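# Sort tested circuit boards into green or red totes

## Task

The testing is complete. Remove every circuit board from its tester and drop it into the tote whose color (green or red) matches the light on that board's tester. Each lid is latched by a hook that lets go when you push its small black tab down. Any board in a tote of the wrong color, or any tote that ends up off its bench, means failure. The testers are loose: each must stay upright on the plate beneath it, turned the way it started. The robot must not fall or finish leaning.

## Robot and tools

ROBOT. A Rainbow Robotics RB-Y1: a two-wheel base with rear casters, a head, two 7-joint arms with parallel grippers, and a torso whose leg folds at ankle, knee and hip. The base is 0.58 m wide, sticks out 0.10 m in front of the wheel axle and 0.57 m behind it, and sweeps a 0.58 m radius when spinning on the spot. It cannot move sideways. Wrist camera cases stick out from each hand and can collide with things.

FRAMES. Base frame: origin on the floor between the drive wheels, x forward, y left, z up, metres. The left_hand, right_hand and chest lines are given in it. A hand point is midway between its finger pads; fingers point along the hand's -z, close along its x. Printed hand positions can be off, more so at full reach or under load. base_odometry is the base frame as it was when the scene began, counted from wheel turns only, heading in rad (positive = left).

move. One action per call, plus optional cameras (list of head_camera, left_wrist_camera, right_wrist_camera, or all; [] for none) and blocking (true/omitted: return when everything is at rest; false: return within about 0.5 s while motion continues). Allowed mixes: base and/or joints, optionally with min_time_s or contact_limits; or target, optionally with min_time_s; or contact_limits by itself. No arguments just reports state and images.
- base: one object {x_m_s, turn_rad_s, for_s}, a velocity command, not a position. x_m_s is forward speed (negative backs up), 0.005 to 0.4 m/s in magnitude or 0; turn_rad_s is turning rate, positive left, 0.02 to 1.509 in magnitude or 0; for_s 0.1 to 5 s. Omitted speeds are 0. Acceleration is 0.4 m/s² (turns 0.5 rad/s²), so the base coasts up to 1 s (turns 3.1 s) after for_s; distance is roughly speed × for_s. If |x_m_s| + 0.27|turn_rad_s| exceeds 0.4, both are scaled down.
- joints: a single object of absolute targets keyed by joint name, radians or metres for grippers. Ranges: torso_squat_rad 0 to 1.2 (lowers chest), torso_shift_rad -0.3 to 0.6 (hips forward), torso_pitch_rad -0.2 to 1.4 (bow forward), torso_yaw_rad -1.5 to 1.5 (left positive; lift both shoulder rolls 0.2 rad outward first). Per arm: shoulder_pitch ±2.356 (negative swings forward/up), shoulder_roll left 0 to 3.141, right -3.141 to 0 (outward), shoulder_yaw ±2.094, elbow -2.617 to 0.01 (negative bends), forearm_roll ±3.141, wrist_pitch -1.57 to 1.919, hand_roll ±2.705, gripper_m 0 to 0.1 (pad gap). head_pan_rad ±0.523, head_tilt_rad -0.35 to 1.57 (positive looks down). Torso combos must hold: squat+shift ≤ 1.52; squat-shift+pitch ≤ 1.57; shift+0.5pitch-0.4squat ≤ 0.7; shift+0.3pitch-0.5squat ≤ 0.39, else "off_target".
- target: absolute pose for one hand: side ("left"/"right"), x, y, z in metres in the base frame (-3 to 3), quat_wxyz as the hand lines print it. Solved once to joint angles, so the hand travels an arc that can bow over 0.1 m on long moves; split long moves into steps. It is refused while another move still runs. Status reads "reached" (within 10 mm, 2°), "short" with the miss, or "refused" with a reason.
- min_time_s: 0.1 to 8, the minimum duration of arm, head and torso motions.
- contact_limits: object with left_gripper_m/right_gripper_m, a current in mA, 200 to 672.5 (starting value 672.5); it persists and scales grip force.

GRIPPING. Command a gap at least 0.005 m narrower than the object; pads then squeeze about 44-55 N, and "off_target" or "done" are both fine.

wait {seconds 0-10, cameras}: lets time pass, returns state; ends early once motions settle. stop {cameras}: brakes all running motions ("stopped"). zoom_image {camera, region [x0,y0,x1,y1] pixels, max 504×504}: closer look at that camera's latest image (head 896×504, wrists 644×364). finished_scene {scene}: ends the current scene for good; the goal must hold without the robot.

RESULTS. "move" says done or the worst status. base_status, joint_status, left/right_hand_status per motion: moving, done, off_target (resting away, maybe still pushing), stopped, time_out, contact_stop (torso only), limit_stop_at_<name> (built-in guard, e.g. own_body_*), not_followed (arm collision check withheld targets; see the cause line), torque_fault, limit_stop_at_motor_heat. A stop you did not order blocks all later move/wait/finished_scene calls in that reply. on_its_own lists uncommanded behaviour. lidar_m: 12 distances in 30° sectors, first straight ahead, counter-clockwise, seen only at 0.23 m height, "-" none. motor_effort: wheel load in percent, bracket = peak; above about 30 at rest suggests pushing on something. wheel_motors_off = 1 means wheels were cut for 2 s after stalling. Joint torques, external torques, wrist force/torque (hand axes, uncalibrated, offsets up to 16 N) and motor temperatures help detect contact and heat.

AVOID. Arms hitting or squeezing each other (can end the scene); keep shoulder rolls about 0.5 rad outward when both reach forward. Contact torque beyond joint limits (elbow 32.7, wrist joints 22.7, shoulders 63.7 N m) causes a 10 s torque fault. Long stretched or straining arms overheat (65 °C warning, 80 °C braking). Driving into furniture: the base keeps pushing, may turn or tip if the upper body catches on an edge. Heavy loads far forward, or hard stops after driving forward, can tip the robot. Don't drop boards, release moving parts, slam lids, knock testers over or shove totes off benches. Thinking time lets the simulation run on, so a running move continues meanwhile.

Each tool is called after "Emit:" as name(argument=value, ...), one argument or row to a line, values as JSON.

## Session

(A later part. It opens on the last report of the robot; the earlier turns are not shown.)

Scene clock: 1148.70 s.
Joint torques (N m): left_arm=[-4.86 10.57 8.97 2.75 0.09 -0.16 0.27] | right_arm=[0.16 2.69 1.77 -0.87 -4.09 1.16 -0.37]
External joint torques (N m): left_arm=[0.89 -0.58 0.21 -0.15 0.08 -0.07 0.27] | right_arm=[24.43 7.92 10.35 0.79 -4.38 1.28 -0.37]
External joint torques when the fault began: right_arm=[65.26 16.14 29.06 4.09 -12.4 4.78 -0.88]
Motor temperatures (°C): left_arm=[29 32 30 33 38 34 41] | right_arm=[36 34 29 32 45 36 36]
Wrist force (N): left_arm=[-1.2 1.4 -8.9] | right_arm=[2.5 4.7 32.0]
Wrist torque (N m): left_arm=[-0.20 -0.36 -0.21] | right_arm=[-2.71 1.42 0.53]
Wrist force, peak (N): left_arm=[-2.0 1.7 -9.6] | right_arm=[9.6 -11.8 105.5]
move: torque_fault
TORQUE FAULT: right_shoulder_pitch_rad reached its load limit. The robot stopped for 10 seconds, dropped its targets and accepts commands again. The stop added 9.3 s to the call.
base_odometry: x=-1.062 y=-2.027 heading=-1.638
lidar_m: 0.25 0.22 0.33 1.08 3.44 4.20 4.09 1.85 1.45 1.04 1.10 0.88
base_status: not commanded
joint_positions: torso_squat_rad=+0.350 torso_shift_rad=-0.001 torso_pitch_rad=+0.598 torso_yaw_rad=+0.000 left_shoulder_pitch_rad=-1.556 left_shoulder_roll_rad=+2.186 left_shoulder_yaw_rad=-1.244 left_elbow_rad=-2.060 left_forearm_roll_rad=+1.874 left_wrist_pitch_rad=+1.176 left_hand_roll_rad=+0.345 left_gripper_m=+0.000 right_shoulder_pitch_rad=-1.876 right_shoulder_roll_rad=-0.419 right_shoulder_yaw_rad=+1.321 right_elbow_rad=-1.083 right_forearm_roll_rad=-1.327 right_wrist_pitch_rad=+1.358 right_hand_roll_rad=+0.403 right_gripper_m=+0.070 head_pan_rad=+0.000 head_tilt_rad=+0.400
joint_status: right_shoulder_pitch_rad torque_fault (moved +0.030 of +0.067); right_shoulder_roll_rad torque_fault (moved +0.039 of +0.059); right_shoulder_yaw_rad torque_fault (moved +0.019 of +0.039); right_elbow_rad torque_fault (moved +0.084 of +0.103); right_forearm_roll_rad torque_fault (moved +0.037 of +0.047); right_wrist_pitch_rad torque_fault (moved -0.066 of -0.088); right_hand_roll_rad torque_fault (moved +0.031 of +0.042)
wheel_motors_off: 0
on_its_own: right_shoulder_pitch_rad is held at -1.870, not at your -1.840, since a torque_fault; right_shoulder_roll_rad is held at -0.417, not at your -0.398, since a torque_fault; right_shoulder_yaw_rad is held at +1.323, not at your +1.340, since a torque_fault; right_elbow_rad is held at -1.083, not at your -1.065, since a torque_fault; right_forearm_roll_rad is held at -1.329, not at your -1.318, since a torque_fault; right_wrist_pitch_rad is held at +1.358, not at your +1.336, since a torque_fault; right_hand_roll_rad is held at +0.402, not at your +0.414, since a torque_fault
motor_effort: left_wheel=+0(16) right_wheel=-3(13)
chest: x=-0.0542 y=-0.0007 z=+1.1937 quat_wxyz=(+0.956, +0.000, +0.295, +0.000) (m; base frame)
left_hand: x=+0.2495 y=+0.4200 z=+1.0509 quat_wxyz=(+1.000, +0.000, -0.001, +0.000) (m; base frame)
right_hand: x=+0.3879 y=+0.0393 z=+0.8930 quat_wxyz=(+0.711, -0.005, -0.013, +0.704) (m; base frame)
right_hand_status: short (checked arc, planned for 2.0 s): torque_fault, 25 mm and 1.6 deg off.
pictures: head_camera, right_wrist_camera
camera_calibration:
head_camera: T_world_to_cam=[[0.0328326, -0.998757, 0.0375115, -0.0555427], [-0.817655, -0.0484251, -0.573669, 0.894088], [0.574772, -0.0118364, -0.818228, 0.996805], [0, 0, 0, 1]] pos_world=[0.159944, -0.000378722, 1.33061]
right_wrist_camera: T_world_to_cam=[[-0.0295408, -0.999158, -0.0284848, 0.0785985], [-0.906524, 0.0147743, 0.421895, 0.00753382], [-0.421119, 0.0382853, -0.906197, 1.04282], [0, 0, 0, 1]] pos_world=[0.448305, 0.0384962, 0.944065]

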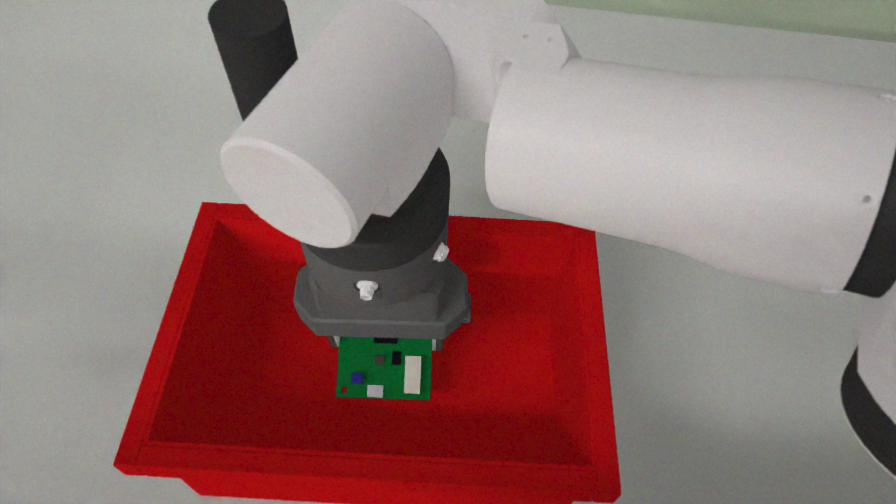

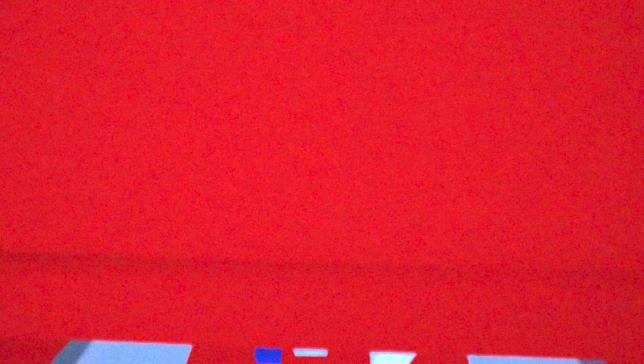

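Emit:
move(
  target={"side":"right","x":0.385,"y":0.037,"z":0.91,"quat_wxyz":[0.707,0,0,0.707]},
  min_time_s=1,
  cameras=["head_camera","right_wrist_camera"],
)

Emit:
zoom_image(
  camera="head_camera",
  region=[280, 300, 500, 424],
)

Scene clock: 1161.40 s.
Joint torques (N m): left_arm=[-4.85 10.7 9.15 2.7 0.14 -0.23 0.26] | right_arm=[-23.59 -6.67 -9.82 -1.79 -0.28 0.2 0.35]
External joint torques (N m): left_arm=[0.9 -0.48 0.39 -0.19 0.13 -0.15 0.26] | right_arm=[0.79 -1.24 -1.11 -0.2 -0.53 0.28 0.35]
Motor temperatures (°C): left_arm=[29 32 30 33 38 34 41] | right_arm=[36 34 29 32 45 36 36]
Wrist force (N): left_arm=[-1.1 1.3 -9.1] | right_arm=[2.1 10.4 -13.3]
Wrist torque (N m): left_arm=[-0.18 -0.33 -0.22] | right_arm=[-0.01 0.83 0.52]
Wrist force, peak (N): left_arm=[-1.4 1.3 -9.4] | right_arm=[2.5 4.8 32.5]
move: done
base_odometry: x=-1.062 y=-2.027 heading=-1.638
lidar_m: 0.26 0.22 0.32 1.08 3.43 4.21 4.09 1.85 1.46 1.05 1.11 0.88
base_status: not commanded
joint_positions: torso_squat_rad=+0.350 torso_shift_rad=+0.000 torso_pitch_rad=+0.600 torso_yaw_rad=+0.000 left_shoulder_pitch_rad=-1.556 left_shoulder_roll_rad=+2.186 left_shoulder_yaw_rad=-1.244 left_elbow_rad=-2.060 left_forearm_roll_rad=+1.874 left_wrist_pitch_rad=+1.176 left_hand_roll_rad=+0.345 left_gripper_m=+0.000 right_shoulder_pitch_rad=-1.902 right_shoulder_roll_rad=-0.431 right_shoulder_yaw_rad=+1.304 right_elbow_rad=-1.097 right_forearm_roll_rad=-1.363 right_wrist_pitch_rad=+1.408 right_hand_roll_rad=+0.416 right_gripper_m=+0.070 head_pan_rad=+0.000 head_tilt_rad=+0.400
joint_status: all done
wheel_motors_off: 0
motor_effort: left_wheel=+0(2) right_wheel=-4(4)
chest: x=-0.0535 y=-0.0007 z=+1.1935 quat_wxyz=(+0.955, +0.000, +0.295, +0.000) (m; base frame)
left_hand: x=+0.2500 y=+0.4200 z=+1.0501 quat_wxyz=(+1.000, +0.000, -0.001, +0.000) (m; base frame)
right_hand: x=+0.3855 y=+0.0376 z=+0.9083 quat_wxyz=(+0.707, +0.001, +0.000, +0.708) (m; base frame)
right_hand_status: reached (checked arc, planned for 1.0 s): 2 mm and 0.1 deg off.
pictures: head_camera, right_wrist_camera
camera_calibration:
head_camera: T_world_to_cam=[[0.0328925, -0.998757, 0.0374599, -0.0554928], [-0.818558, -0.0484259, -0.572379, 0.892964], [0.573482, -0.0118361, -0.819133, 0.997198], [0, 0, 0, 1]] pos_world=[0.160893, -0.000378273, 1.33003]
right_wrist_camera: T_world_to_cam=[[-0.018917, -0.999672, -0.0172372, 0.0629703], [-0.895347, 0.009265, 0.445273, -0.0264058], [-0.444968, 0.0238565, -0.895229, 1.05546], [0, 0, 0, 1]] pos_world=[0.447195, 0.0380147, 0.957723]

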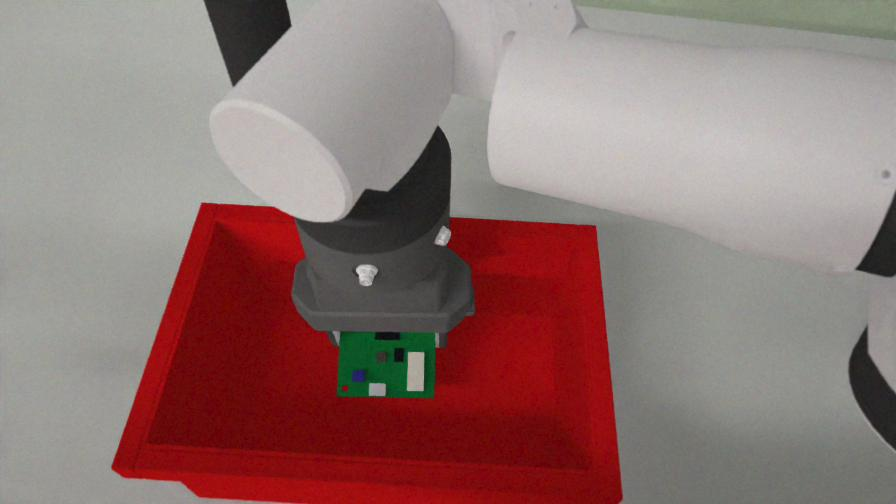

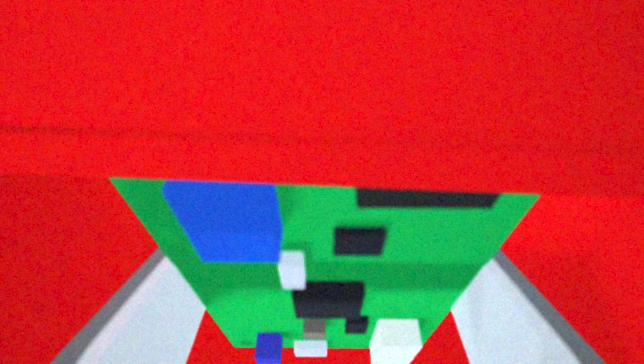

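Scaled by 2.291 from the camera's 896x504 image, which has a finer 1280x720 frame.

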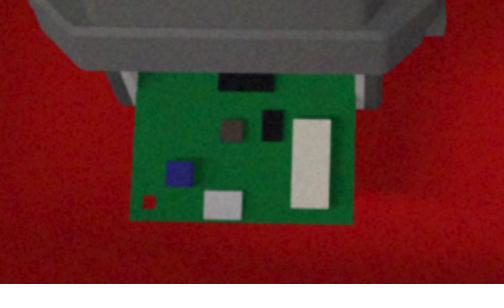

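Emit:
move(
  target={"side":"right","x":0.337,"y":0.037,"z":0.915,"quat_wxyz":[0.707,0,0,0.707]},
  min_time_s=1,
  cameras=["head_camera","right_wrist_camera"],
)

Scene clock: 1184.37 s.
Joint torques (N m): left_arm=[-4.9 10.81 9.11 2.7 0.18 -0.15 0.27] | right_arm=[-19.98 -5.7 -8.82 -1.97 0.21 -0.03 -0.08]
External joint torques (N m): left_arm=[0.85 -0.36 0.35 -0.19 0.17 -0.07 0.27] | right_arm=[2.74 -0.76 1.15 -0.07 -0.03 0.03 -0.08]
Motor temperatures (°C): left_arm=[29 32 30 33 38 34 41] | right_arm=[36 34 29 32 45 36 36]
Wrist force (N): left_arm=[-1.1 1.3 -9.0] | right_arm=[2.3 10.5 -13.0]
Wrist torque (N m): left_arm=[-0.20 -0.35 -0.21] | right_arm=[0.00 0.86 0.52]
Wrist force, peak (N): left_arm=[-1.3 1.5 -9.4] | right_arm=[2.6 10.8 -13.5]
move: done
base_odometry: x=-1.062 y=-2.027 heading=-1.638
lidar_m: 0.25 0.21 0.31 1.07 3.44 4.21 4.09 1.85 1.45 1.04 1.10 0.88
base_status: not commanded
joint_positions: torso_squat_rad=+0.350 torso_shift_rad=+0.000 torso_pitch_rad=+0.600 torso_yaw_rad=+0.000 left_shoulder_pitch_rad=-1.556 left_shoulder_roll_rad=+2.186 left_shoulder_yaw_rad=-1.244 left_elbow_rad=-2.060 left_forearm_roll_rad=+1.874 left_wrist_pitch_rad=+1.176 left_hand_roll_rad=+0.345 left_gripper_m=+0.000 right_shoulder_pitch_rad=-1.878 right_shoulder_roll_rad=-0.515 right_shoulder_yaw_rad=+1.318 right_elbow_rad=-1.402 right_forearm_roll_rad=-1.338 right_wrist_pitch_rad=+1.442 right_hand_roll_rad=+0.198 right_gripper_m=+0.070 head_pan_rad=+0.000 head_tilt_rad=+0.400
joint_status: all done
wheel_motors_off: 0
motor_effort: left_wheel=+0(2) right_wheel=-2(3)
chest: x=-0.0534 y=-0.0007 z=+1.1935 quat_wxyz=(+0.955, +0.000, +0.295, +0.000) (m; base frame)
left_hand: x=+0.2500 y=+0.4199 z=+1.0501 quat_wxyz=(+1.000, +0.000, -0.001, +0.000) (m; base frame)
right_hand: x=+0.3366 y=+0.0374 z=+0.9154 quat_wxyz=(+0.706, +0.002, +0.003, +0.708) (m; base frame)
right_hand_status: reached (checked arc, planned for 1.0 s): 1 mm and 0.4 deg off.
pictures: head_camera, right_wrist_camera
camera_calibration:
head_camera: T_world_to_cam=[[0.0328862, -0.998757, 0.0374658, -0.0555025], [-0.818588, -0.0484234, -0.572337, 0.892929], [0.573439, -0.0118471, -0.819162, 0.997209], [0, 0, 0, 1]] pos_world=[0.160927, -0.000380782, 1.33001]
right_wrist_camera: T_world_to_cam=[[-0.018573, -0.999701, -0.0159096, 0.0606291], [-0.893142, 0.009437, 0.449677, -0.0781281], [-0.449392, 0.0225613, -0.89305, 1.03964], [0, 0, 0, 1]] pos_world=[0.398552, 0.0378927, 0.964546]

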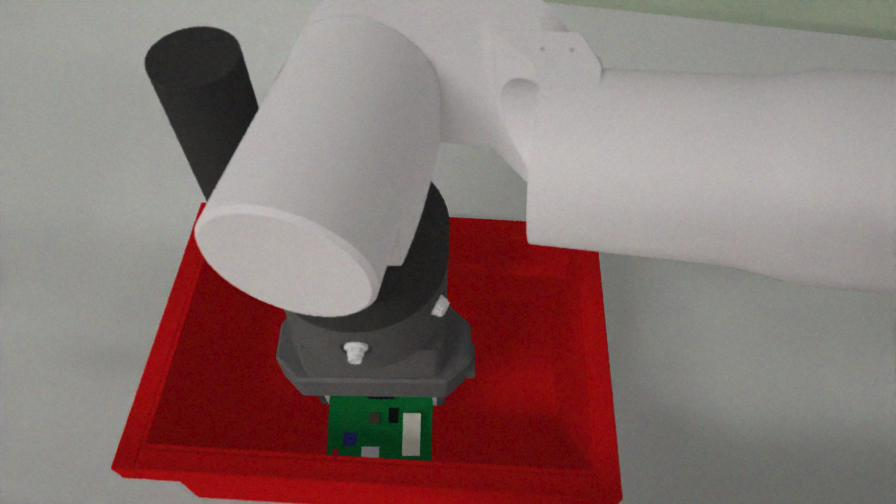

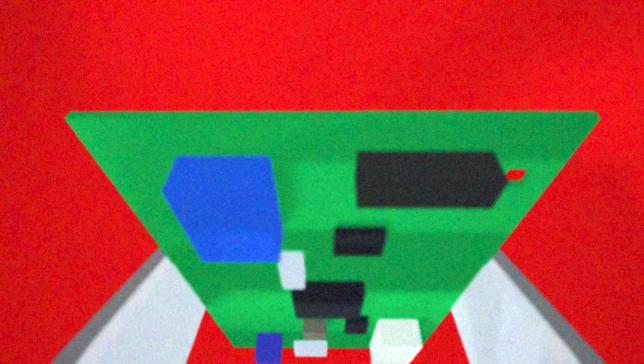

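Emit:
move(
  target={"side":"right","x":0.354,"y":0.037,"z":0.9,"quat_wxyz":[0.707,0,0,0.707]},
  min_time_s=1,
  cameras=["head_camera"],
)

Emit:
move(
  target={"side":"right","x":0.354,"y":0.037,"z":0.882,"quat_wxyz":[0.707,0,0,0.707]},
  min_time_s=1.5,
  cameras=["head_camera","right_wrist_camera"],
)

Scene clock: 1192.80 s.
Joint torques (N m): left_arm=[-4.92 10.66 9.09 2.76 0.16 -0.19 0.29] | right_arm=[-20.05 -2.55 -8.33 -0.95 0.3 -0.43 0.33]
External joint torques (N m): left_arm=[0.84 -0.52 0.34 -0.13 0.15 -0.11 0.29] | right_arm=[3.18 2.41 1.19 0.93 0.05 -0.35 0.33]
Motor temperatures (°C): left_arm=[29 32 30 33 38 34 41] | right_arm=[36 34 29 32 45 36 36]
Wrist force (N): left_arm=[-1.2 1.2 -8.8] | right_arm=[2.2 10.6 -13.1]
Wrist torque (N m): left_arm=[-0.19 -0.35 -0.22] | right_arm=[0.00 0.83 0.53]
Wrist force, peak (N): left_arm=[-1.0 1.4 -9.3] | right_arm=[2.5 10.9 -13.4]
move: done
base_odometry: x=-1.062 y=-2.027 heading=-1.638
lidar_m: 0.26 0.22 0.32 1.08 3.44 4.21 4.09 1.85 1.45 1.04 1.10 0.88
base_status: not commanded
joint_positions: torso_squat_rad=+0.350 torso_shift_rad=+0.000 torso_pitch_rad=+0.600 torso_yaw_rad=+0.000 left_shoulder_pitch_rad=-1.556 left_shoulder_roll_rad=+2.186 left_shoulder_yaw_rad=-1.244 left_elbow_rad=-2.060 left_forearm_roll_rad=+1.874 left_wrist_pitch_rad=+1.176 left_hand_roll_rad=+0.345 left_gripper_m=+0.000 right_shoulder_pitch_rad=-1.865 right_shoulder_roll_rad=-0.481 right_shoulder_yaw_rad=+1.327 right_elbow_rad=-1.289 right_forearm_roll_rad=-1.326 right_wrist_pitch_rad=+1.404 right_hand_roll_rad=+0.274 right_gripper_m=+0.070 head_pan_rad=+0.000 head_tilt_rad=+0.400
joint_status: all done
wheel_motors_off: 0
motor_effort: left_wheel=-1(2) right_wheel=-3(4)
chest: x=-0.0534 y=-0.0007 z=+1.1935 quat_wxyz=(+0.955, +0.000, +0.295, +0.000) (m; base frame)
left_hand: x=+0.2500 y=+0.4199 z=+1.0501 quat_wxyz=(+1.000, +0.000, -0.001, +0.000) (m; base frame)
right_hand: x=+0.3542 y=+0.0369 z=+0.9004 quat_wxyz=(+0.707, +0.000, -0.001, +0.707) (m; base frame)
right_hand_status: reached (checked arc, planned for 1.0 s): 0 mm and 0.1 deg off.
pictures: head_camera
camera_calibration:
head_camera: T_world_to_cam=[[0.0328863, -0.998757, 0.0374656, -0.0555023], [-0.81859, -0.0484234, -0.572334, 0.892926], [0.573436, -0.011847, -0.819164, 0.99721], [0, 0, 0, 1]] pos_world=[0.160928, -0.00038081, 1.33001]

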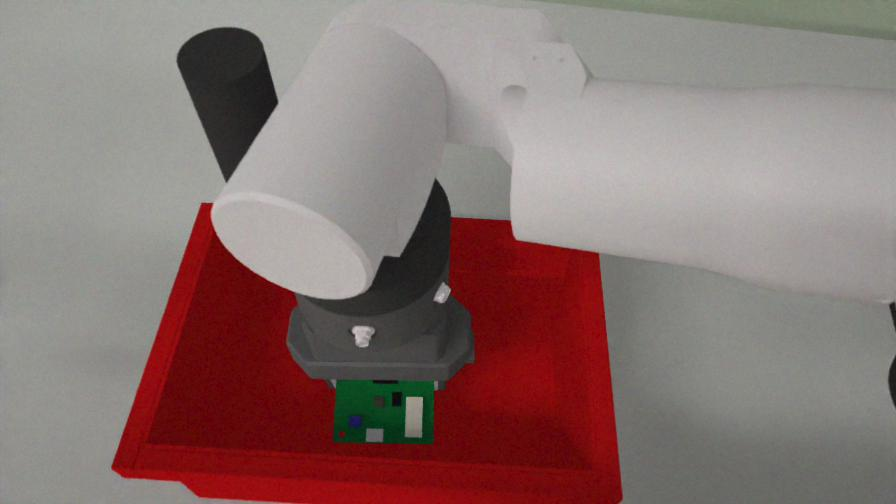

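Scene clock: 1194.63 s.
Joint torques (N m): left_arm=[-4.9 10.56 9.28 2.65 0.15 -0.17 0.26] | right_arm=[-19.61 -2.8 -7.72 -0.67 0.55 -0.55 0.36]
External joint torques (N m): left_arm=[0.85 -0.61 0.53 -0.25 0.14 -0.08 0.26] | right_arm=[3.55 1.92 1.54 1.32 0.29 -0.48 0.36]
Motor temperatures (°C): left_arm=[29 32 30 33 38 34 41] | right_arm=[36 34 29 32 45 36 36]
Wrist force (N): left_arm=[-1.2 1.5 -9.0] | right_arm=[2.3 11.6 -13.3]
Wrist torque (N m): left_arm=[-0.21 -0.37 -0.23] | right_arm=[-0.10 0.84 0.49]
Wrist force, peak (N): left_arm=[-1.3 1.6 -9.3] | right_arm=[2.5 11.8 -13.2]
move: done
base_odometry: x=-1.062 y=-2.027 heading=-1.638
lidar_m: 0.26 0.21 0.32 1.07 3.43 4.21 4.09 1.86 1.46 1.04 1.10 0.88
base_status: not commanded
joint_positions: torso_squat_rad=+0.350 torso_shift_rad=+0.000 torso_pitch_rad=+0.600 torso_yaw_rad=+0.000 left_shoulder_pitch_rad=-1.556 left_shoulder_roll_rad=+2.186 left_shoulder_yaw_rad=-1.244 left_elbow_rad=-2.060 left_forearm_roll_rad=+1.874 left_wrist_pitch_rad=+1.176 left_hand_roll_rad=+0.345 left_gripper_m=+0.000 right_shoulder_pitch_rad=-1.839 right_shoulder_roll_rad=-0.458 right_shoulder_yaw_rad=+1.344 right_elbow_rad=-1.248 right_forearm_roll_rad=-1.306 right_wrist_pitch_rad=+1.371 right_hand_roll_rad=+0.291 right_gripper_m=+0.070 head_pan_rad=+0.000 head_tilt_rad=+0.400
joint_status: all done
wheel_motors_off: 0
motor_effort: left_wheel=+0(2) right_wheel=-4(4)
chest: x=-0.0534 y=-0.0007 z=+1.1935 quat_wxyz=(+0.955, +0.000, +0.295, +0.000) (m; base frame)
left_hand: x=+0.2500 y=+0.4199 z=+1.0501 quat_wxyz=(+1.000, +0.000, -0.001, +0.000) (m; base frame)
right_hand: x=+0.3543 y=+0.0370 z=+0.8824 quat_wxyz=(+0.707, +0.000, +0.000, +0.707) (m; base frame)
right_hand_status: reached (checked arc, planned for 1.5 s): 0 mm and 0.0 deg off.
pictures: head_camera, right_wrist_camera
camera_calibration:
head_camera: T_world_to_cam=[[0.0328863, -0.998757, 0.0374656, -0.0555023], [-0.81859, -0.0484235, -0.572334, 0.892926], [0.573437, -0.011847, -0.819164, 0.99721], [0, 0, 0, 1]] pos_world=[0.160928, -0.000380763, 1.33001]
right_wrist_camera: T_world_to_cam=[[-0.0204929, -0.999639, -0.017396, 0.0620753], [-0.896217, 0.010655, 0.443488, -0.0410108], [-0.443142, 0.0246789, -0.896112, 1.01848], [0, 0, 0, 1]] pos_world=[0.415847, 0.0373549, 0.931936]

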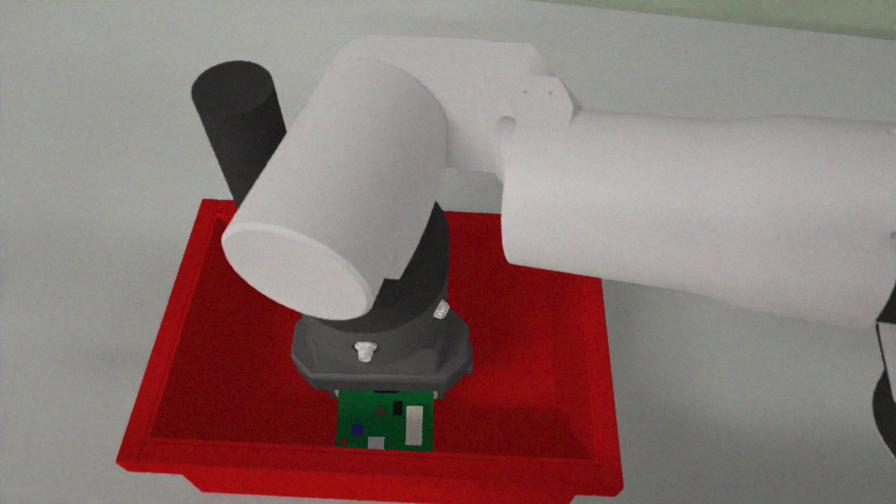

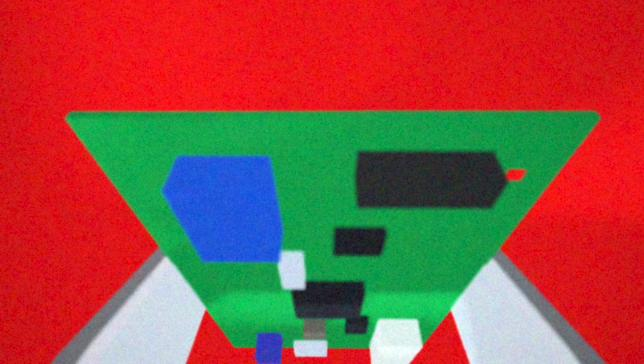

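Emit:
move(
  target={"side":"right","x":0.364,"y":0.037,"z":0.885,"quat_wxyz":[0.707,0,0,0.707]},
  min_time_s=0.6,
  cameras=[],
)

Emit:
move(
  target={"side":"right","x":0.366,"y":0.037,"z":0.868,"quat_wxyz":[0.707,0,0,0.707]},
  min_time_s=1.5,
  cameras=["head_camera","right_wrist_camera"],
)

Scene clock: 1213.73 s.
Joint torques (N m): left_arm=[-4.93 10.75 9.23 2.66 0.22 -0.19 0.28] | right_arm=[-22.78 -2.99 -9.91 -0.69 -0.05 -0.37 0.29]
External joint torques (N m): left_arm=[0.83 -0.42 0.48 -0.24 0.21 -0.1 0.28] | right_arm=[0.72 1.89 -0.83 1.2 -0.3 -0.29 0.29]
Motor temperatures (°C): left_arm=[29 32 30 33 38 34 41] | right_arm=[36 34 29 32 45 36 36]
Wrist force (N): left_arm=[-1.2 1.5 -9.3] | right_arm=[2.2 11.0 -13.0]
Wrist torque (N m): left_arm=[-0.19 -0.34 -0.22] | right_arm=[-0.07 0.83 0.48]
Wrist force, peak (N): left_arm=[-1.4 1.6 -9.2] | right_arm=[2.3 12.0 -13.4]
move: done
base_odometry: x=-1.062 y=-2.027 heading=-1.638
lidar_m: 0.26 0.21 0.31 1.08 3.44 4.21 4.09 1.85 1.45 1.04 1.10 0.88
base_status: not commanded
joint_positions: torso_squat_rad=+0.350 torso_shift_rad=+0.000 torso_pitch_rad=+0.600 torso_yaw_rad=+0.000 left_shoulder_pitch_rad=-1.556 left_shoulder_roll_rad=+2.186 left_shoulder_yaw_rad=-1.244 left_elbow_rad=-2.060 left_forearm_roll_rad=+1.874 left_wrist_pitch_rad=+1.176 left_hand_roll_rad=+0.345 left_gripper_m=+0.000 right_shoulder_pitch_rad=-1.849 right_shoulder_roll_rad=-0.448 right_shoulder_yaw_rad=+1.336 right_elbow_rad=-1.199 right_forearm_roll_rad=-1.317 right_wrist_pitch_rad=+1.371 right_hand_roll_rad=+0.329 right_gripper_m=+0.070 head_pan_rad=+0.000 head_tilt_rad=+0.400
joint_status: all done
wheel_motors_off: 0
motor_effort: left_wheel=-1(2) right_wheel=-2(4)
chest: x=-0.0534 y=-0.0007 z=+1.1935 quat_wxyz=(+0.955, +0.000, +0.295, +0.000) (m; base frame)
left_hand: x=+0.2500 y=+0.4199 z=+1.0501 quat_wxyz=(+1.000, +0.000, -0.001, +0.000) (m; base frame)
right_hand: x=+0.3638 y=+0.0366 z=+0.8851 quat_wxyz=(+0.707, +0.000, -0.001, +0.707) (m; base frame)
right_hand_status: reached (checked arc, planned for 0.6 s): 0 mm and 0.1 deg off.
pictures: none
No camera images: "cameras" was empty.

Scene clock: 1215.57 s.
Joint torques (N m): left_arm=[-4.69 10.63 9.32 2.64 0.19 -0.11 0.3] | right_arm=[-20.15 -1.83 -7.78 -0.87 0.39 -0.42 0.29]
External joint torques (N m): left_arm=[1.06 -0.55 0.57 -0.26 0.18 -0.02 0.3] | right_arm=[3.37 2.83 0.91 1.06 0.14 -0.35 0.29]
Motor temperatures (°C): left_arm=[29 32 30 33 38 34 41] | right_arm=[36 34 29 32 45 36 36]
Wrist force (N): left_arm=[-1.0 1.1 -9.0] | right_arm=[2.5 10.5 -13.1]
Wrist torque (N m): left_arm=[-0.14 -0.34 -0.22] | right_arm=[-0.01 0.89 0.51]
Wrist force, peak (N): left_arm=[-1.4 1.2 -9.2] | right_arm=[2.7 11.9 -13.4]
move: done
base_odometry: x=-1.062 y=-2.027 heading=-1.638
lidar_m: 0.26 0.21 0.31 1.08 3.43 4.21 4.09 1.85 1.45 1.04 1.11 0.88
base_status: not commanded
joint_positions: torso_squat_rad=+0.350 torso_shift_rad=+0.000 torso_pitch_rad=+0.600 torso_yaw_rad=+0.000 left_shoulder_pitch_rad=-1.556 left_shoulder_roll_rad=+2.186 left_shoulder_yaw_rad=-1.244 left_elbow_rad=-2.060 left_forearm_roll_rad=+1.874 left_wrist_pitch_rad=+1.176 left_hand_roll_rad=+0.345 left_gripper_m=+0.000 right_shoulder_pitch_rad=-1.828 right_shoulder_roll_rad=-0.418 right_shoulder_yaw_rad=+1.349 right_elbow_rad=-1.136 right_forearm_roll_rad=-1.304 right_wrist_pitch_rad=+1.339 right_hand_roll_rad=+0.362 right_gripper_m=+0.070 head_pan_rad=+0.000 head_tilt_rad=+0.400
joint_status: all done
wheel_motors_off: 0
motor_effort: left_wheel=+0(3) right_wheel=-2(4)
chest: x=-0.0534 y=-0.0007 z=+1.1935 quat_wxyz=(+0.955, +0.000, +0.295, +0.000) (m; base frame)
left_hand: x=+0.2500 y=+0.4199 z=+1.0501 quat_wxyz=(+1.000, +0.000, -0.001, +0.000) (m; base frame)
right_hand: x=+0.3663 y=+0.0370 z=+0.8684 quat_wxyz=(+0.707, +0.000, +0.000, +0.707) (m; base frame)
right_hand_status: reached (checked arc, planned for 1.5 s): 0 mm and 0.1 deg off.
pictures: head_camera, right_wrist_camera
camera_calibration:
head_camera: T_world_to_cam=[[0.0328862, -0.998757, 0.0374659, -0.0555026], [-0.81859, -0.0484235, -0.572334, 0.892926], [0.573436, -0.0118473, -0.819164, 0.99721], [0, 0, 0, 1]] pos_world=[0.160928, -0.000380685, 1.33001]
right_wrist_camera: T_world_to_cam=[[-0.0206325, -0.999636, -0.0173915, 0.06207], [-0.896279, 0.0107857, 0.44336, -0.0238661], [-0.443011, 0.0247352, -0.896175, 1.01129], [0, 0, 0, 1]] pos_world=[0.427901, 0.0372904, 0.91795]

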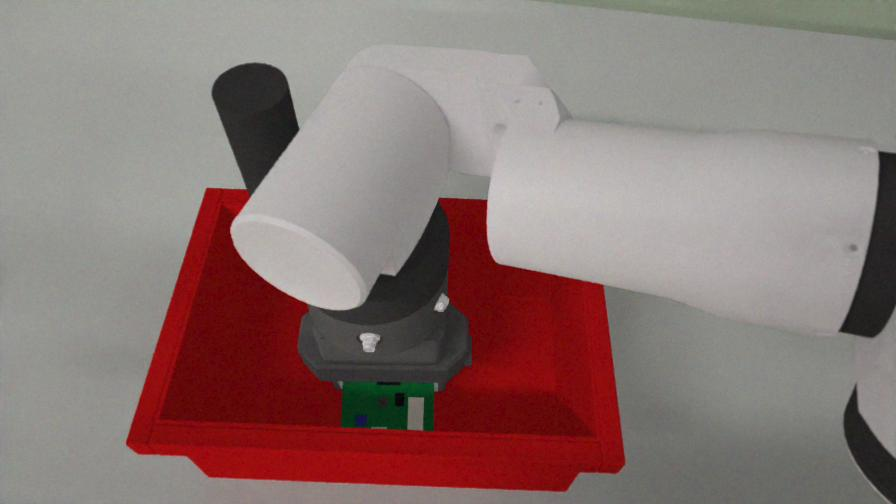

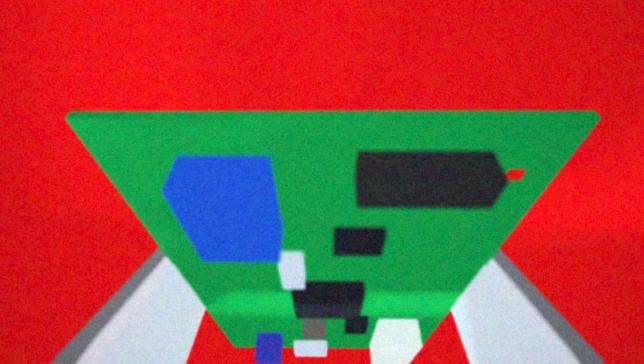

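Emit:
move(
  target={"side":"right","x":0.362,"y":0.037,"z":0.845,"quat_wxyz":[0.707,0,0,0.707]},
  min_time_s=2,
  cameras=["head_camera","right_wrist_camera"],
)

Scene clock: 1221.50 s.
Joint torques (N m): left_arm=[-4.97 10.65 9.22 2.77 0.17 -0.19 0.29] | right_arm=[16.26 8.49 13.33 6.91 4.69 -8.89 -0.17]
External joint torques (N m): left_arm=[0.79 -0.47 0.45 -0.15 0.16 -0.1 0.29] | right_arm=[39.67 12.87 21.72 8.89 4.42 -8.79 -0.17]
Motor temperatures (°C): left_arm=[29 32 30 33 38 34 41] | right_arm=[36 34 29 32 45 36 36]
Wrist force (N): left_arm=[-1.1 1.3 -9.1] | right_arm=[-32.7 36.5 122.5]
Wrist torque (N m): left_arm=[-0.19 -0.34 -0.23] | right_arm=[1.47 -1.16 0.97]
Wrist force, peak (N): left_arm=[-1.2 1.4 -9.4] | right_arm=[-32.7 36.6 123.3]
move: done
base_odometry: x=-1.062 y=-2.027 heading=-1.639
lidar_m: 0.26 0.21 0.31 1.08 3.43 4.21 4.09 1.86 1.45 1.04 1.10 0.88
base_status: not commanded
joint_positions: torso_squat_rad=+0.351 torso_shift_rad=-0.002 torso_pitch_rad=+0.595 torso_yaw_rad=+0.000 left_shoulder_pitch_rad=-1.556 left_shoulder_roll_rad=+2.186 left_shoulder_yaw_rad=-1.244 left_elbow_rad=-2.060 left_forearm_roll_rad=+1.874 left_wrist_pitch_rad=+1.176 left_hand_roll_rad=+0.345 left_gripper_m=+0.000 right_shoulder_pitch_rad=-1.801 right_shoulder_roll_rad=-0.390 right_shoulder_yaw_rad=+1.364 right_elbow_rad=-1.093 right_forearm_roll_rad=-1.281 right_wrist_pitch_rad=+1.297 right_hand_roll_rad=+0.374 right_gripper_m=+0.070 head_pan_rad=+0.000 head_tilt_rad=+0.400
joint_status: all done
wheel_motors_off: 0
motor_effort: left_wheel=+0(2) right_wheel=+5(6)
chest: x=-0.0558 y=-0.0012 z=+1.1942 quat_wxyz=(+0.956, +0.001, +0.293, +0.000) (m; base frame)
left_hand: x=+0.2486 y=+0.4193 z=+1.0524 quat_wxyz=(+1.000, +0.001, -0.003, +0.000) (m; base frame)
right_hand: x=+0.3649 y=+0.0382 z=+0.8531 quat_wxyz=(+0.707, -0.002, -0.007, +0.707) (m; base frame)
right_hand_status: reached (checked arc, planned for 2.0 s): 9 mm and 0.8 deg off.
pictures: head_camera, right_wrist_camera
camera_calibration:
head_camera: T_world_to_cam=[[0.032134, -0.998795, 0.0370879, -0.0555372], [-0.815942, -0.0476457, -0.576168, 0.896081], [0.57724, -0.011747, -0.81649, 0.996155], [0, 0, 0, 1]] pos_world=[0.157913, -0.00107411, 1.3317]
right_wrist_camera: T_world_to_cam=[[-0.0209395, -0.999516, -0.0229998, 0.0679106], [-0.901487, 0.00892862, 0.432715, -0.00732568], [-0.4323, 0.0297948, -0.901237, 0.997121], [0, 0, 0, 1]] pos_world=[0.425873, 0.0382341, 0.903374]

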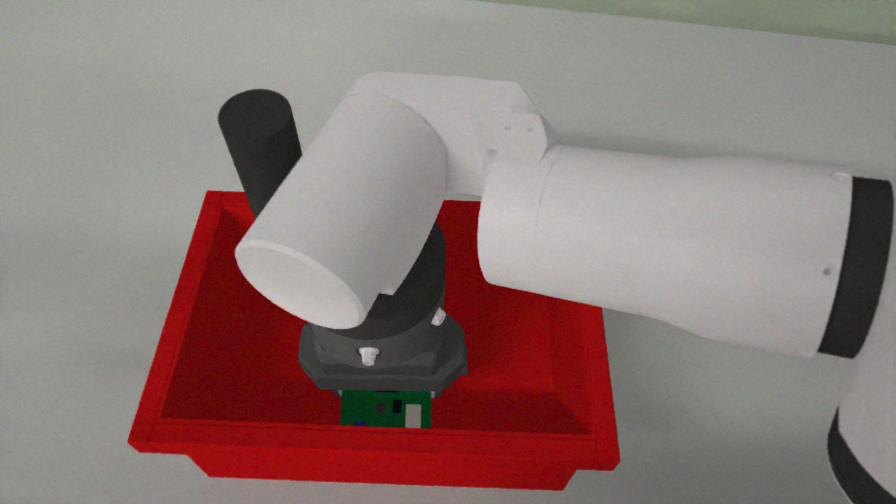

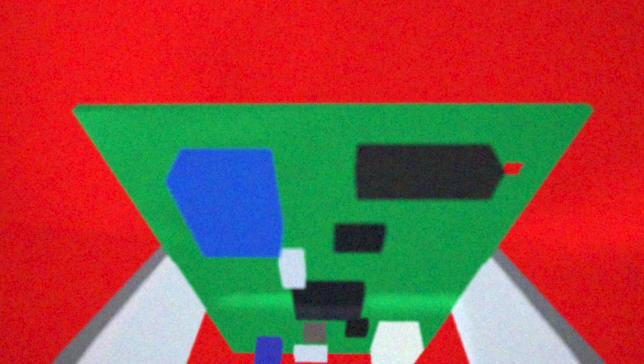

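Floor contact (fingertips). Raise slightly to relieve, then open.

Emit:
move(
  target={"side":"right","x":0.362,"y":0.037,"z":0.856,"quat_wxyz":[0.707,0,0,0.707]},
  min_time_s=0.7,
  cameras=[],
)

Emit:
move(
  joints={"right_gripper_m":0.1},
  cameras=["right_wrist_camera"],
)

Emit:
move(
  target={"side":"right","x":0.358,"y":0.037,"z":0.98,"quat_wxyz":[0.707,0,0,0.707]},
  min_time_s=2.5,
  cameras=[],
)

Emit:
move(
  target={"side":"right","x":0.33,"y":-0.2,"z":1.15,"quat_wxyz":[0.707,0,0,0.707]},
  min_time_s=1.5,
  cameras=["head_camera"],
)

Scene clock: 1233.30 s.
Joint torques (N m): left_arm=[-5.05 10.79 9.18 2.82 0.19 -0.17 0.32] | right_arm=[-6 0.79 -0.09 -0.4 0.41 -2.04 -0.12]
External joint torques (N m): left_arm=[0.7 -0.36 0.42 -0.09 0.18 -0.08 0.32] | right_arm=[17.42 5.22 8.35 1.59 0.16 -1.95 -0.12]
Motor temperatures (°C): left_arm=[29 32 30 33 38 34 41] | right_arm=[36 34 29 32 45 38 36]
Wrist force (N): left_arm=[-1.3 1.3 -8.9] | right_arm=[-10.8 13.3 37.2]
Wrist torque (N m): left_arm=[-0.18 -0.37 -0.22] | right_arm=[0.31 -0.60 0.62]
Wrist force, peak (N): left_arm=[-1.5 1.7 -9.2] | right_arm=[-32.4 36.5 122.7]
move: done
base_odometry: x=-1.062 y=-2.027 heading=-1.639
lidar_m: 0.26 0.22 0.32 1.07 3.44 4.21 4.09 1.86 1.45 1.04 1.10 0.88
base_status: not commanded
joint_positions: torso_squat_rad=+0.350 torso_shift_rad=-0.001 torso_pitch_rad=+0.598 torso_yaw_rad=+0.000 left_shoulder_pitch_rad=-1.556 left_shoulder_roll_rad=+2.186 left_shoulder_yaw_rad=-1.244 left_elbow_rad=-2.060 left_forearm_roll_rad=+1.874 left_wrist_pitch_rad=+1.176 left_hand_roll_rad=+0.345 left_gripper_m=+0.000 right_shoulder_pitch_rad=-1.809 right_shoulder_roll_rad=-0.396 right_shoulder_yaw_rad=+1.359 right_elbow_rad=-1.101 right_forearm_roll_rad=-1.293 right_wrist_pitch_rad=+1.314 right_hand_roll_rad=+0.374 right_gripper_m=+0.070 head_pan_rad=+0.000 head_tilt_rad=+0.400
joint_status: all done
wheel_motors_off: 0
motor_effort: left_wheel=-1(2) right_wheel=+5(6)
chest: x=-0.0544 y=-0.0010 z=+1.1938 quat_wxyz=(+0.956, +0.001, +0.294, +0.000) (m; base frame)
left_hand: x=+0.2495 y=+0.4196 z=+1.0511 quat_wxyz=(+1.000, +0.001, -0.001, +0.000) (m; base frame)
right_hand: x=+0.3643 y=+0.0380 z=+0.8566 quat_wxyz=(+0.707, +0.000, -0.001, +0.707) (m; base frame)
right_hand_status: reached (checked arc, planned for 0.7 s): 3 mm and 0.1 deg off.
pictures: none
No camera images: "cameras" was empty.

Scene clock: 1234.10 s.
Joint torques (N m): left_arm=[-4.93 10.73 9.08 2.69 0.16 -0.21 0.19] | right_arm=[-5.96 2.69 0.2 -0.42 -0.17 -1.59 -0.08]
External joint torques (N m): left_arm=[0.82 -0.42 0.32 -0.22 0.15 -0.12 0.19] | right_arm=[17.47 7.12 8.64 1.56 -0.42 -1.51 -0.08]
Motor temperatures (°C): left_arm=[29 32 30 33 38 34 41] | right_arm=[36 34 29 32 45 38 36]
Wrist force (N): left_arm=[-1.2 1.3 -9.1] | right_arm=[-12.8 9.6 37.5]
Wrist torque (N m): left_arm=[-0.19 -0.36 -0.21] | right_arm=[0.14 -1.44 0.50]
Wrist force, peak (N): left_arm=[-1.5 1.5 -9.2] | right_arm=[-13.1 10.7 38.1]
move: done
base_odometry: x=-1.062 y=-2.027 heading=-1.639
lidar_m: 0.26 0.22 0.32 1.07 3.44 4.21 4.10 1.85 1.45 1.04 1.11 0.87
base_status: not commanded
joint_positions: torso_squat_rad=+0.350 torso_shift_rad=-0.001 torso_pitch_rad=+0.598 torso_yaw_rad=+0.000 left_shoulder_pitch_rad=-1.556 left_shoulder_roll_rad=+2.186 left_shoulder_yaw_rad=-1.244 left_elbow_rad=-2.060 left_forearm_roll_rad=+1.874 left_wrist_pitch_rad=+1.176 left_hand_roll_rad=+0.345 left_gripper_m=+0.000 right_shoulder_pitch_rad=-1.809 right_shoulder_roll_rad=-0.396 right_shoulder_yaw_rad=+1.359 right_elbow_rad=-1.101 right_forearm_roll_rad=-1.293 right_wrist_pitch_rad=+1.314 right_hand_roll_rad=+0.374 right_gripper_m=+0.099 head_pan_rad=+0.000 head_tilt_rad=+0.400
joint_status: all done
wheel_motors_off: 0
motor_effort: left_wheel=-1(2) right_wheel=+4(6)
chest: x=-0.0544 y=-0.0010 z=+1.1938 quat_wxyz=(+0.956, +0.001, +0.294, +0.000) (m; base frame)
left_hand: x=+0.2495 y=+0.4196 z=+1.0511 quat_wxyz=(+1.000, +0.001, -0.001, +0.000) (m; base frame)
right_hand: x=+0.3645 y=+0.0378 z=+0.8566 quat_wxyz=(+0.707, +0.000, -0.001, +0.707) (m; base frame)
pictures: right_wrist_camera
camera_calibration:
right_wrist_camera: T_world_to_cam=[[-0.0206378, -0.999609, -0.0188731, 0.0638996], [-0.896601, 0.0101523, 0.442722, -0.0195747], [-0.442357, 0.0260584, -0.89646, 0.999896], [0, 0, 0, 1]] pos_world=[0.426079, 0.0380176, 0.906239]

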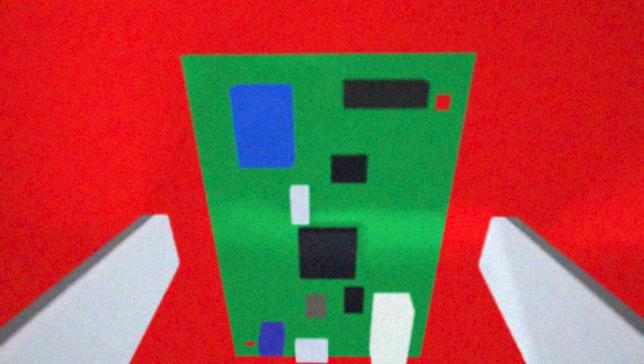

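Scene clock: 1236.93 s.
Joint torques (N m): left_arm=[-4.9 10.54 9.18 2.64 0.19 -0.22 0.33] | right_arm=[-22.78 -7.19 -10.75 -1.57 -0.2 0.1 -0.32]
External joint torques (N m): left_arm=[0.85 -0.63 0.42 -0.26 0.17 -0.13 0.33] | right_arm=[0.86 -1.29 -0.64 -0.35 -0.46 0.17 -0.32]
Motor temperatures (°C): left_arm=[29 32 30 33 38 34 41] | right_arm=[36 34 29 32 45 37 36]
Wrist force (N): left_arm=[-0.9 1.5 -9.1] | right_arm=[2.3 10.8 -12.9]
Wrist torque (N m): left_arm=[-0.20 -0.32 -0.22] | right_arm=[-0.05 0.84 0.50]
Wrist force, peak (N): left_arm=[-1.0 1.4 -9.4] | right_arm=[-12.8 10.0 37.2]
move: done
base_odometry: x=-1.062 y=-2.027 heading=-1.639
lidar_m: 0.26 0.21 0.32 1.07 3.43 4.21 4.08 1.85 1.45 1.04 1.10 0.88
base_status: not commanded
joint_positions: torso_squat_rad=+0.350 torso_shift_rad=+0.000 torso_pitch_rad=+0.600 torso_yaw_rad=+0.000 left_shoulder_pitch_rad=-1.556 left_shoulder_roll_rad=+2.186 left_shoulder_yaw_rad=-1.244 left_elbow_rad=-2.060 left_forearm_roll_rad=+1.874 left_wrist_pitch_rad=+1.176 left_hand_roll_rad=+0.345 left_gripper_m=+0.000 right_shoulder_pitch_rad=-1.989 right_shoulder_roll_rad=-0.544 right_shoulder_yaw_rad=+1.244 right_elbow_rad=-1.365 right_forearm_roll_rad=-1.433 right_wrist_pitch_rad=+1.546 right_hand_roll_rad=+0.251 right_gripper_m=+0.099 head_pan_rad=+0.000 head_tilt_rad=+0.400
joint_status: all done
wheel_motors_off: 0
motor_effort: left_wheel=+0(2) right_wheel=+2(6)
chest: x=-0.0535 y=-0.0008 z=+1.1935 quat_wxyz=(+0.955, +0.001, +0.295, +0.000) (m; base frame)
left_hand: x=+0.2501 y=+0.4199 z=+1.0502 quat_wxyz=(+1.000, +0.000, -0.001, +0.000) (m; base frame)
right_hand: x=+0.3585 y=+0.0374 z=+0.9787 quat_wxyz=(+0.707, +0.000, +0.001, +0.707) (m; base frame)
right_hand_status: reached (checked arc, planned for 2.5 s): 1 mm and 0.2 deg off.
pictures: none
No camera images: "cameras" was empty.

Scene clock: 1238.80 s.
Joint torques (N m): left_arm=[-5.05 10.88 9.16 2.78 0.2 -0.16 0.23] | right_arm=[-15.71 -6.15 -10.06 1.36 0.04 -0.13 0.22]
External joint torques (N m): left_arm=[0.71 -0.3 0.4 -0.12 0.18 -0.08 0.23] | right_arm=[0.96 0.42 0.03 -0.56 -0.21 -0.05 0.22]
Motor temperatures (°C): left_arm=[29 32 30 33 38 34 41] | right_arm=[36 34 29 32 45 37 36]
Wrist force (N): left_arm=[-1.1 1.7 -9.1] | right_arm=[2.3 10.5 -13.1]
Wrist torque (N m): left_arm=[-0.23 -0.36 -0.22] | right_arm=[-0.03 0.87 0.52]
Wrist force, peak (N): left_arm=[-1.1 1.6 -9.3] | right_arm=[2.6 10.5 -13.5]
move: done
base_odometry: x=-1.062 y=-2.027 heading=-1.639
lidar_m: 0.26 0.21 0.32 1.08 3.44 4.21 4.08 1.85 1.45 1.05 1.10 0.88
base_status: not commanded
joint_positions: torso_squat_rad=+0.350 torso_shift_rad=+0.000 torso_pitch_rad=+0.600 torso_yaw_rad=+0.000 left_shoulder_pitch_rad=-1.556 left_shoulder_roll_rad=+2.186 left_shoulder_yaw_rad=-1.244 left_elbow_rad=-2.060 left_forearm_roll_rad=+1.874 left_wrist_pitch_rad=+1.176 left_hand_roll_rad=+0.345 left_gripper_m=+0.000 right_shoulder_pitch_rad=-2.030 right_shoulder_roll_rad=-1.411 right_shoulder_yaw_rad=+0.978 right_elbow_rad=-1.901 right_forearm_roll_rad=-1.835 right_wrist_pitch_rad=+1.800 right_hand_roll_rad=+0.473 right_gripper_m=+0.099 head_pan_rad=+0.000 head_tilt_rad=+0.400
joint_status: all done
wheel_motors_off: 0
motor_effort: left_wheel=-1(2) right_wheel=+2(4)
chest: x=-0.0534 y=-0.0007 z=+1.1935 quat_wxyz=(+0.955, +0.000, +0.295, +0.000) (m; base frame)
left_hand: x=+0.2501 y=+0.4199 z=+1.0501 quat_wxyz=(+1.000, +0.000, +0.000, +0.000) (m; base frame)
right_hand: x=+0.3301 y=-0.1999 z=+1.1500 quat_wxyz=(+0.707, +0.000, +0.000, +0.707) (m; base frame)
right_hand_status: reached (checked arc, planned for 1.5 s): 0 mm and 0.0 deg off.
pictures: head_camera
camera_calibration:
head_camera: T_world_to_cam=[[0.0328553, -0.998757, 0.0374943, -0.0555431], [-0.818637, -0.0484135, -0.572267, 0.892874], [0.57337, -0.0118922, -0.81921, 0.997225], [0, 0, 0, 1]] pos_world=[0.160986, -0.000387664, 1.32998]

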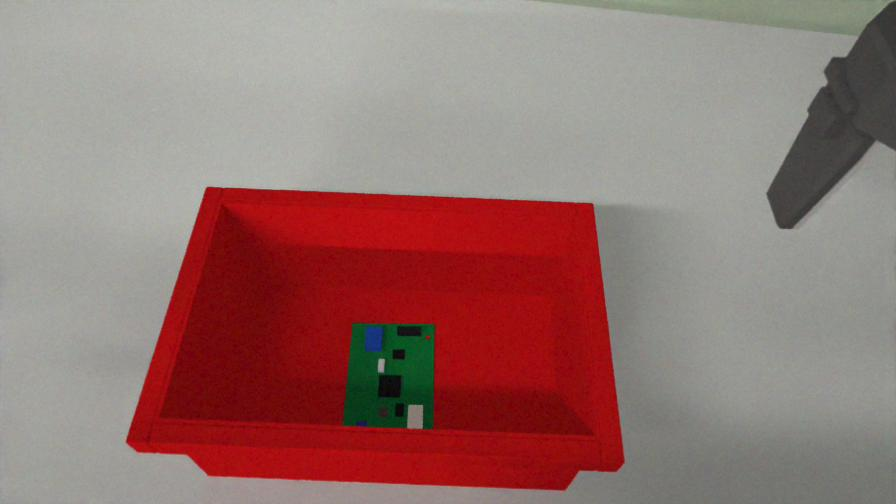

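In the tote.

Emit:
finished_scene(
  scene=1,
)

The scene is finished: the task was done.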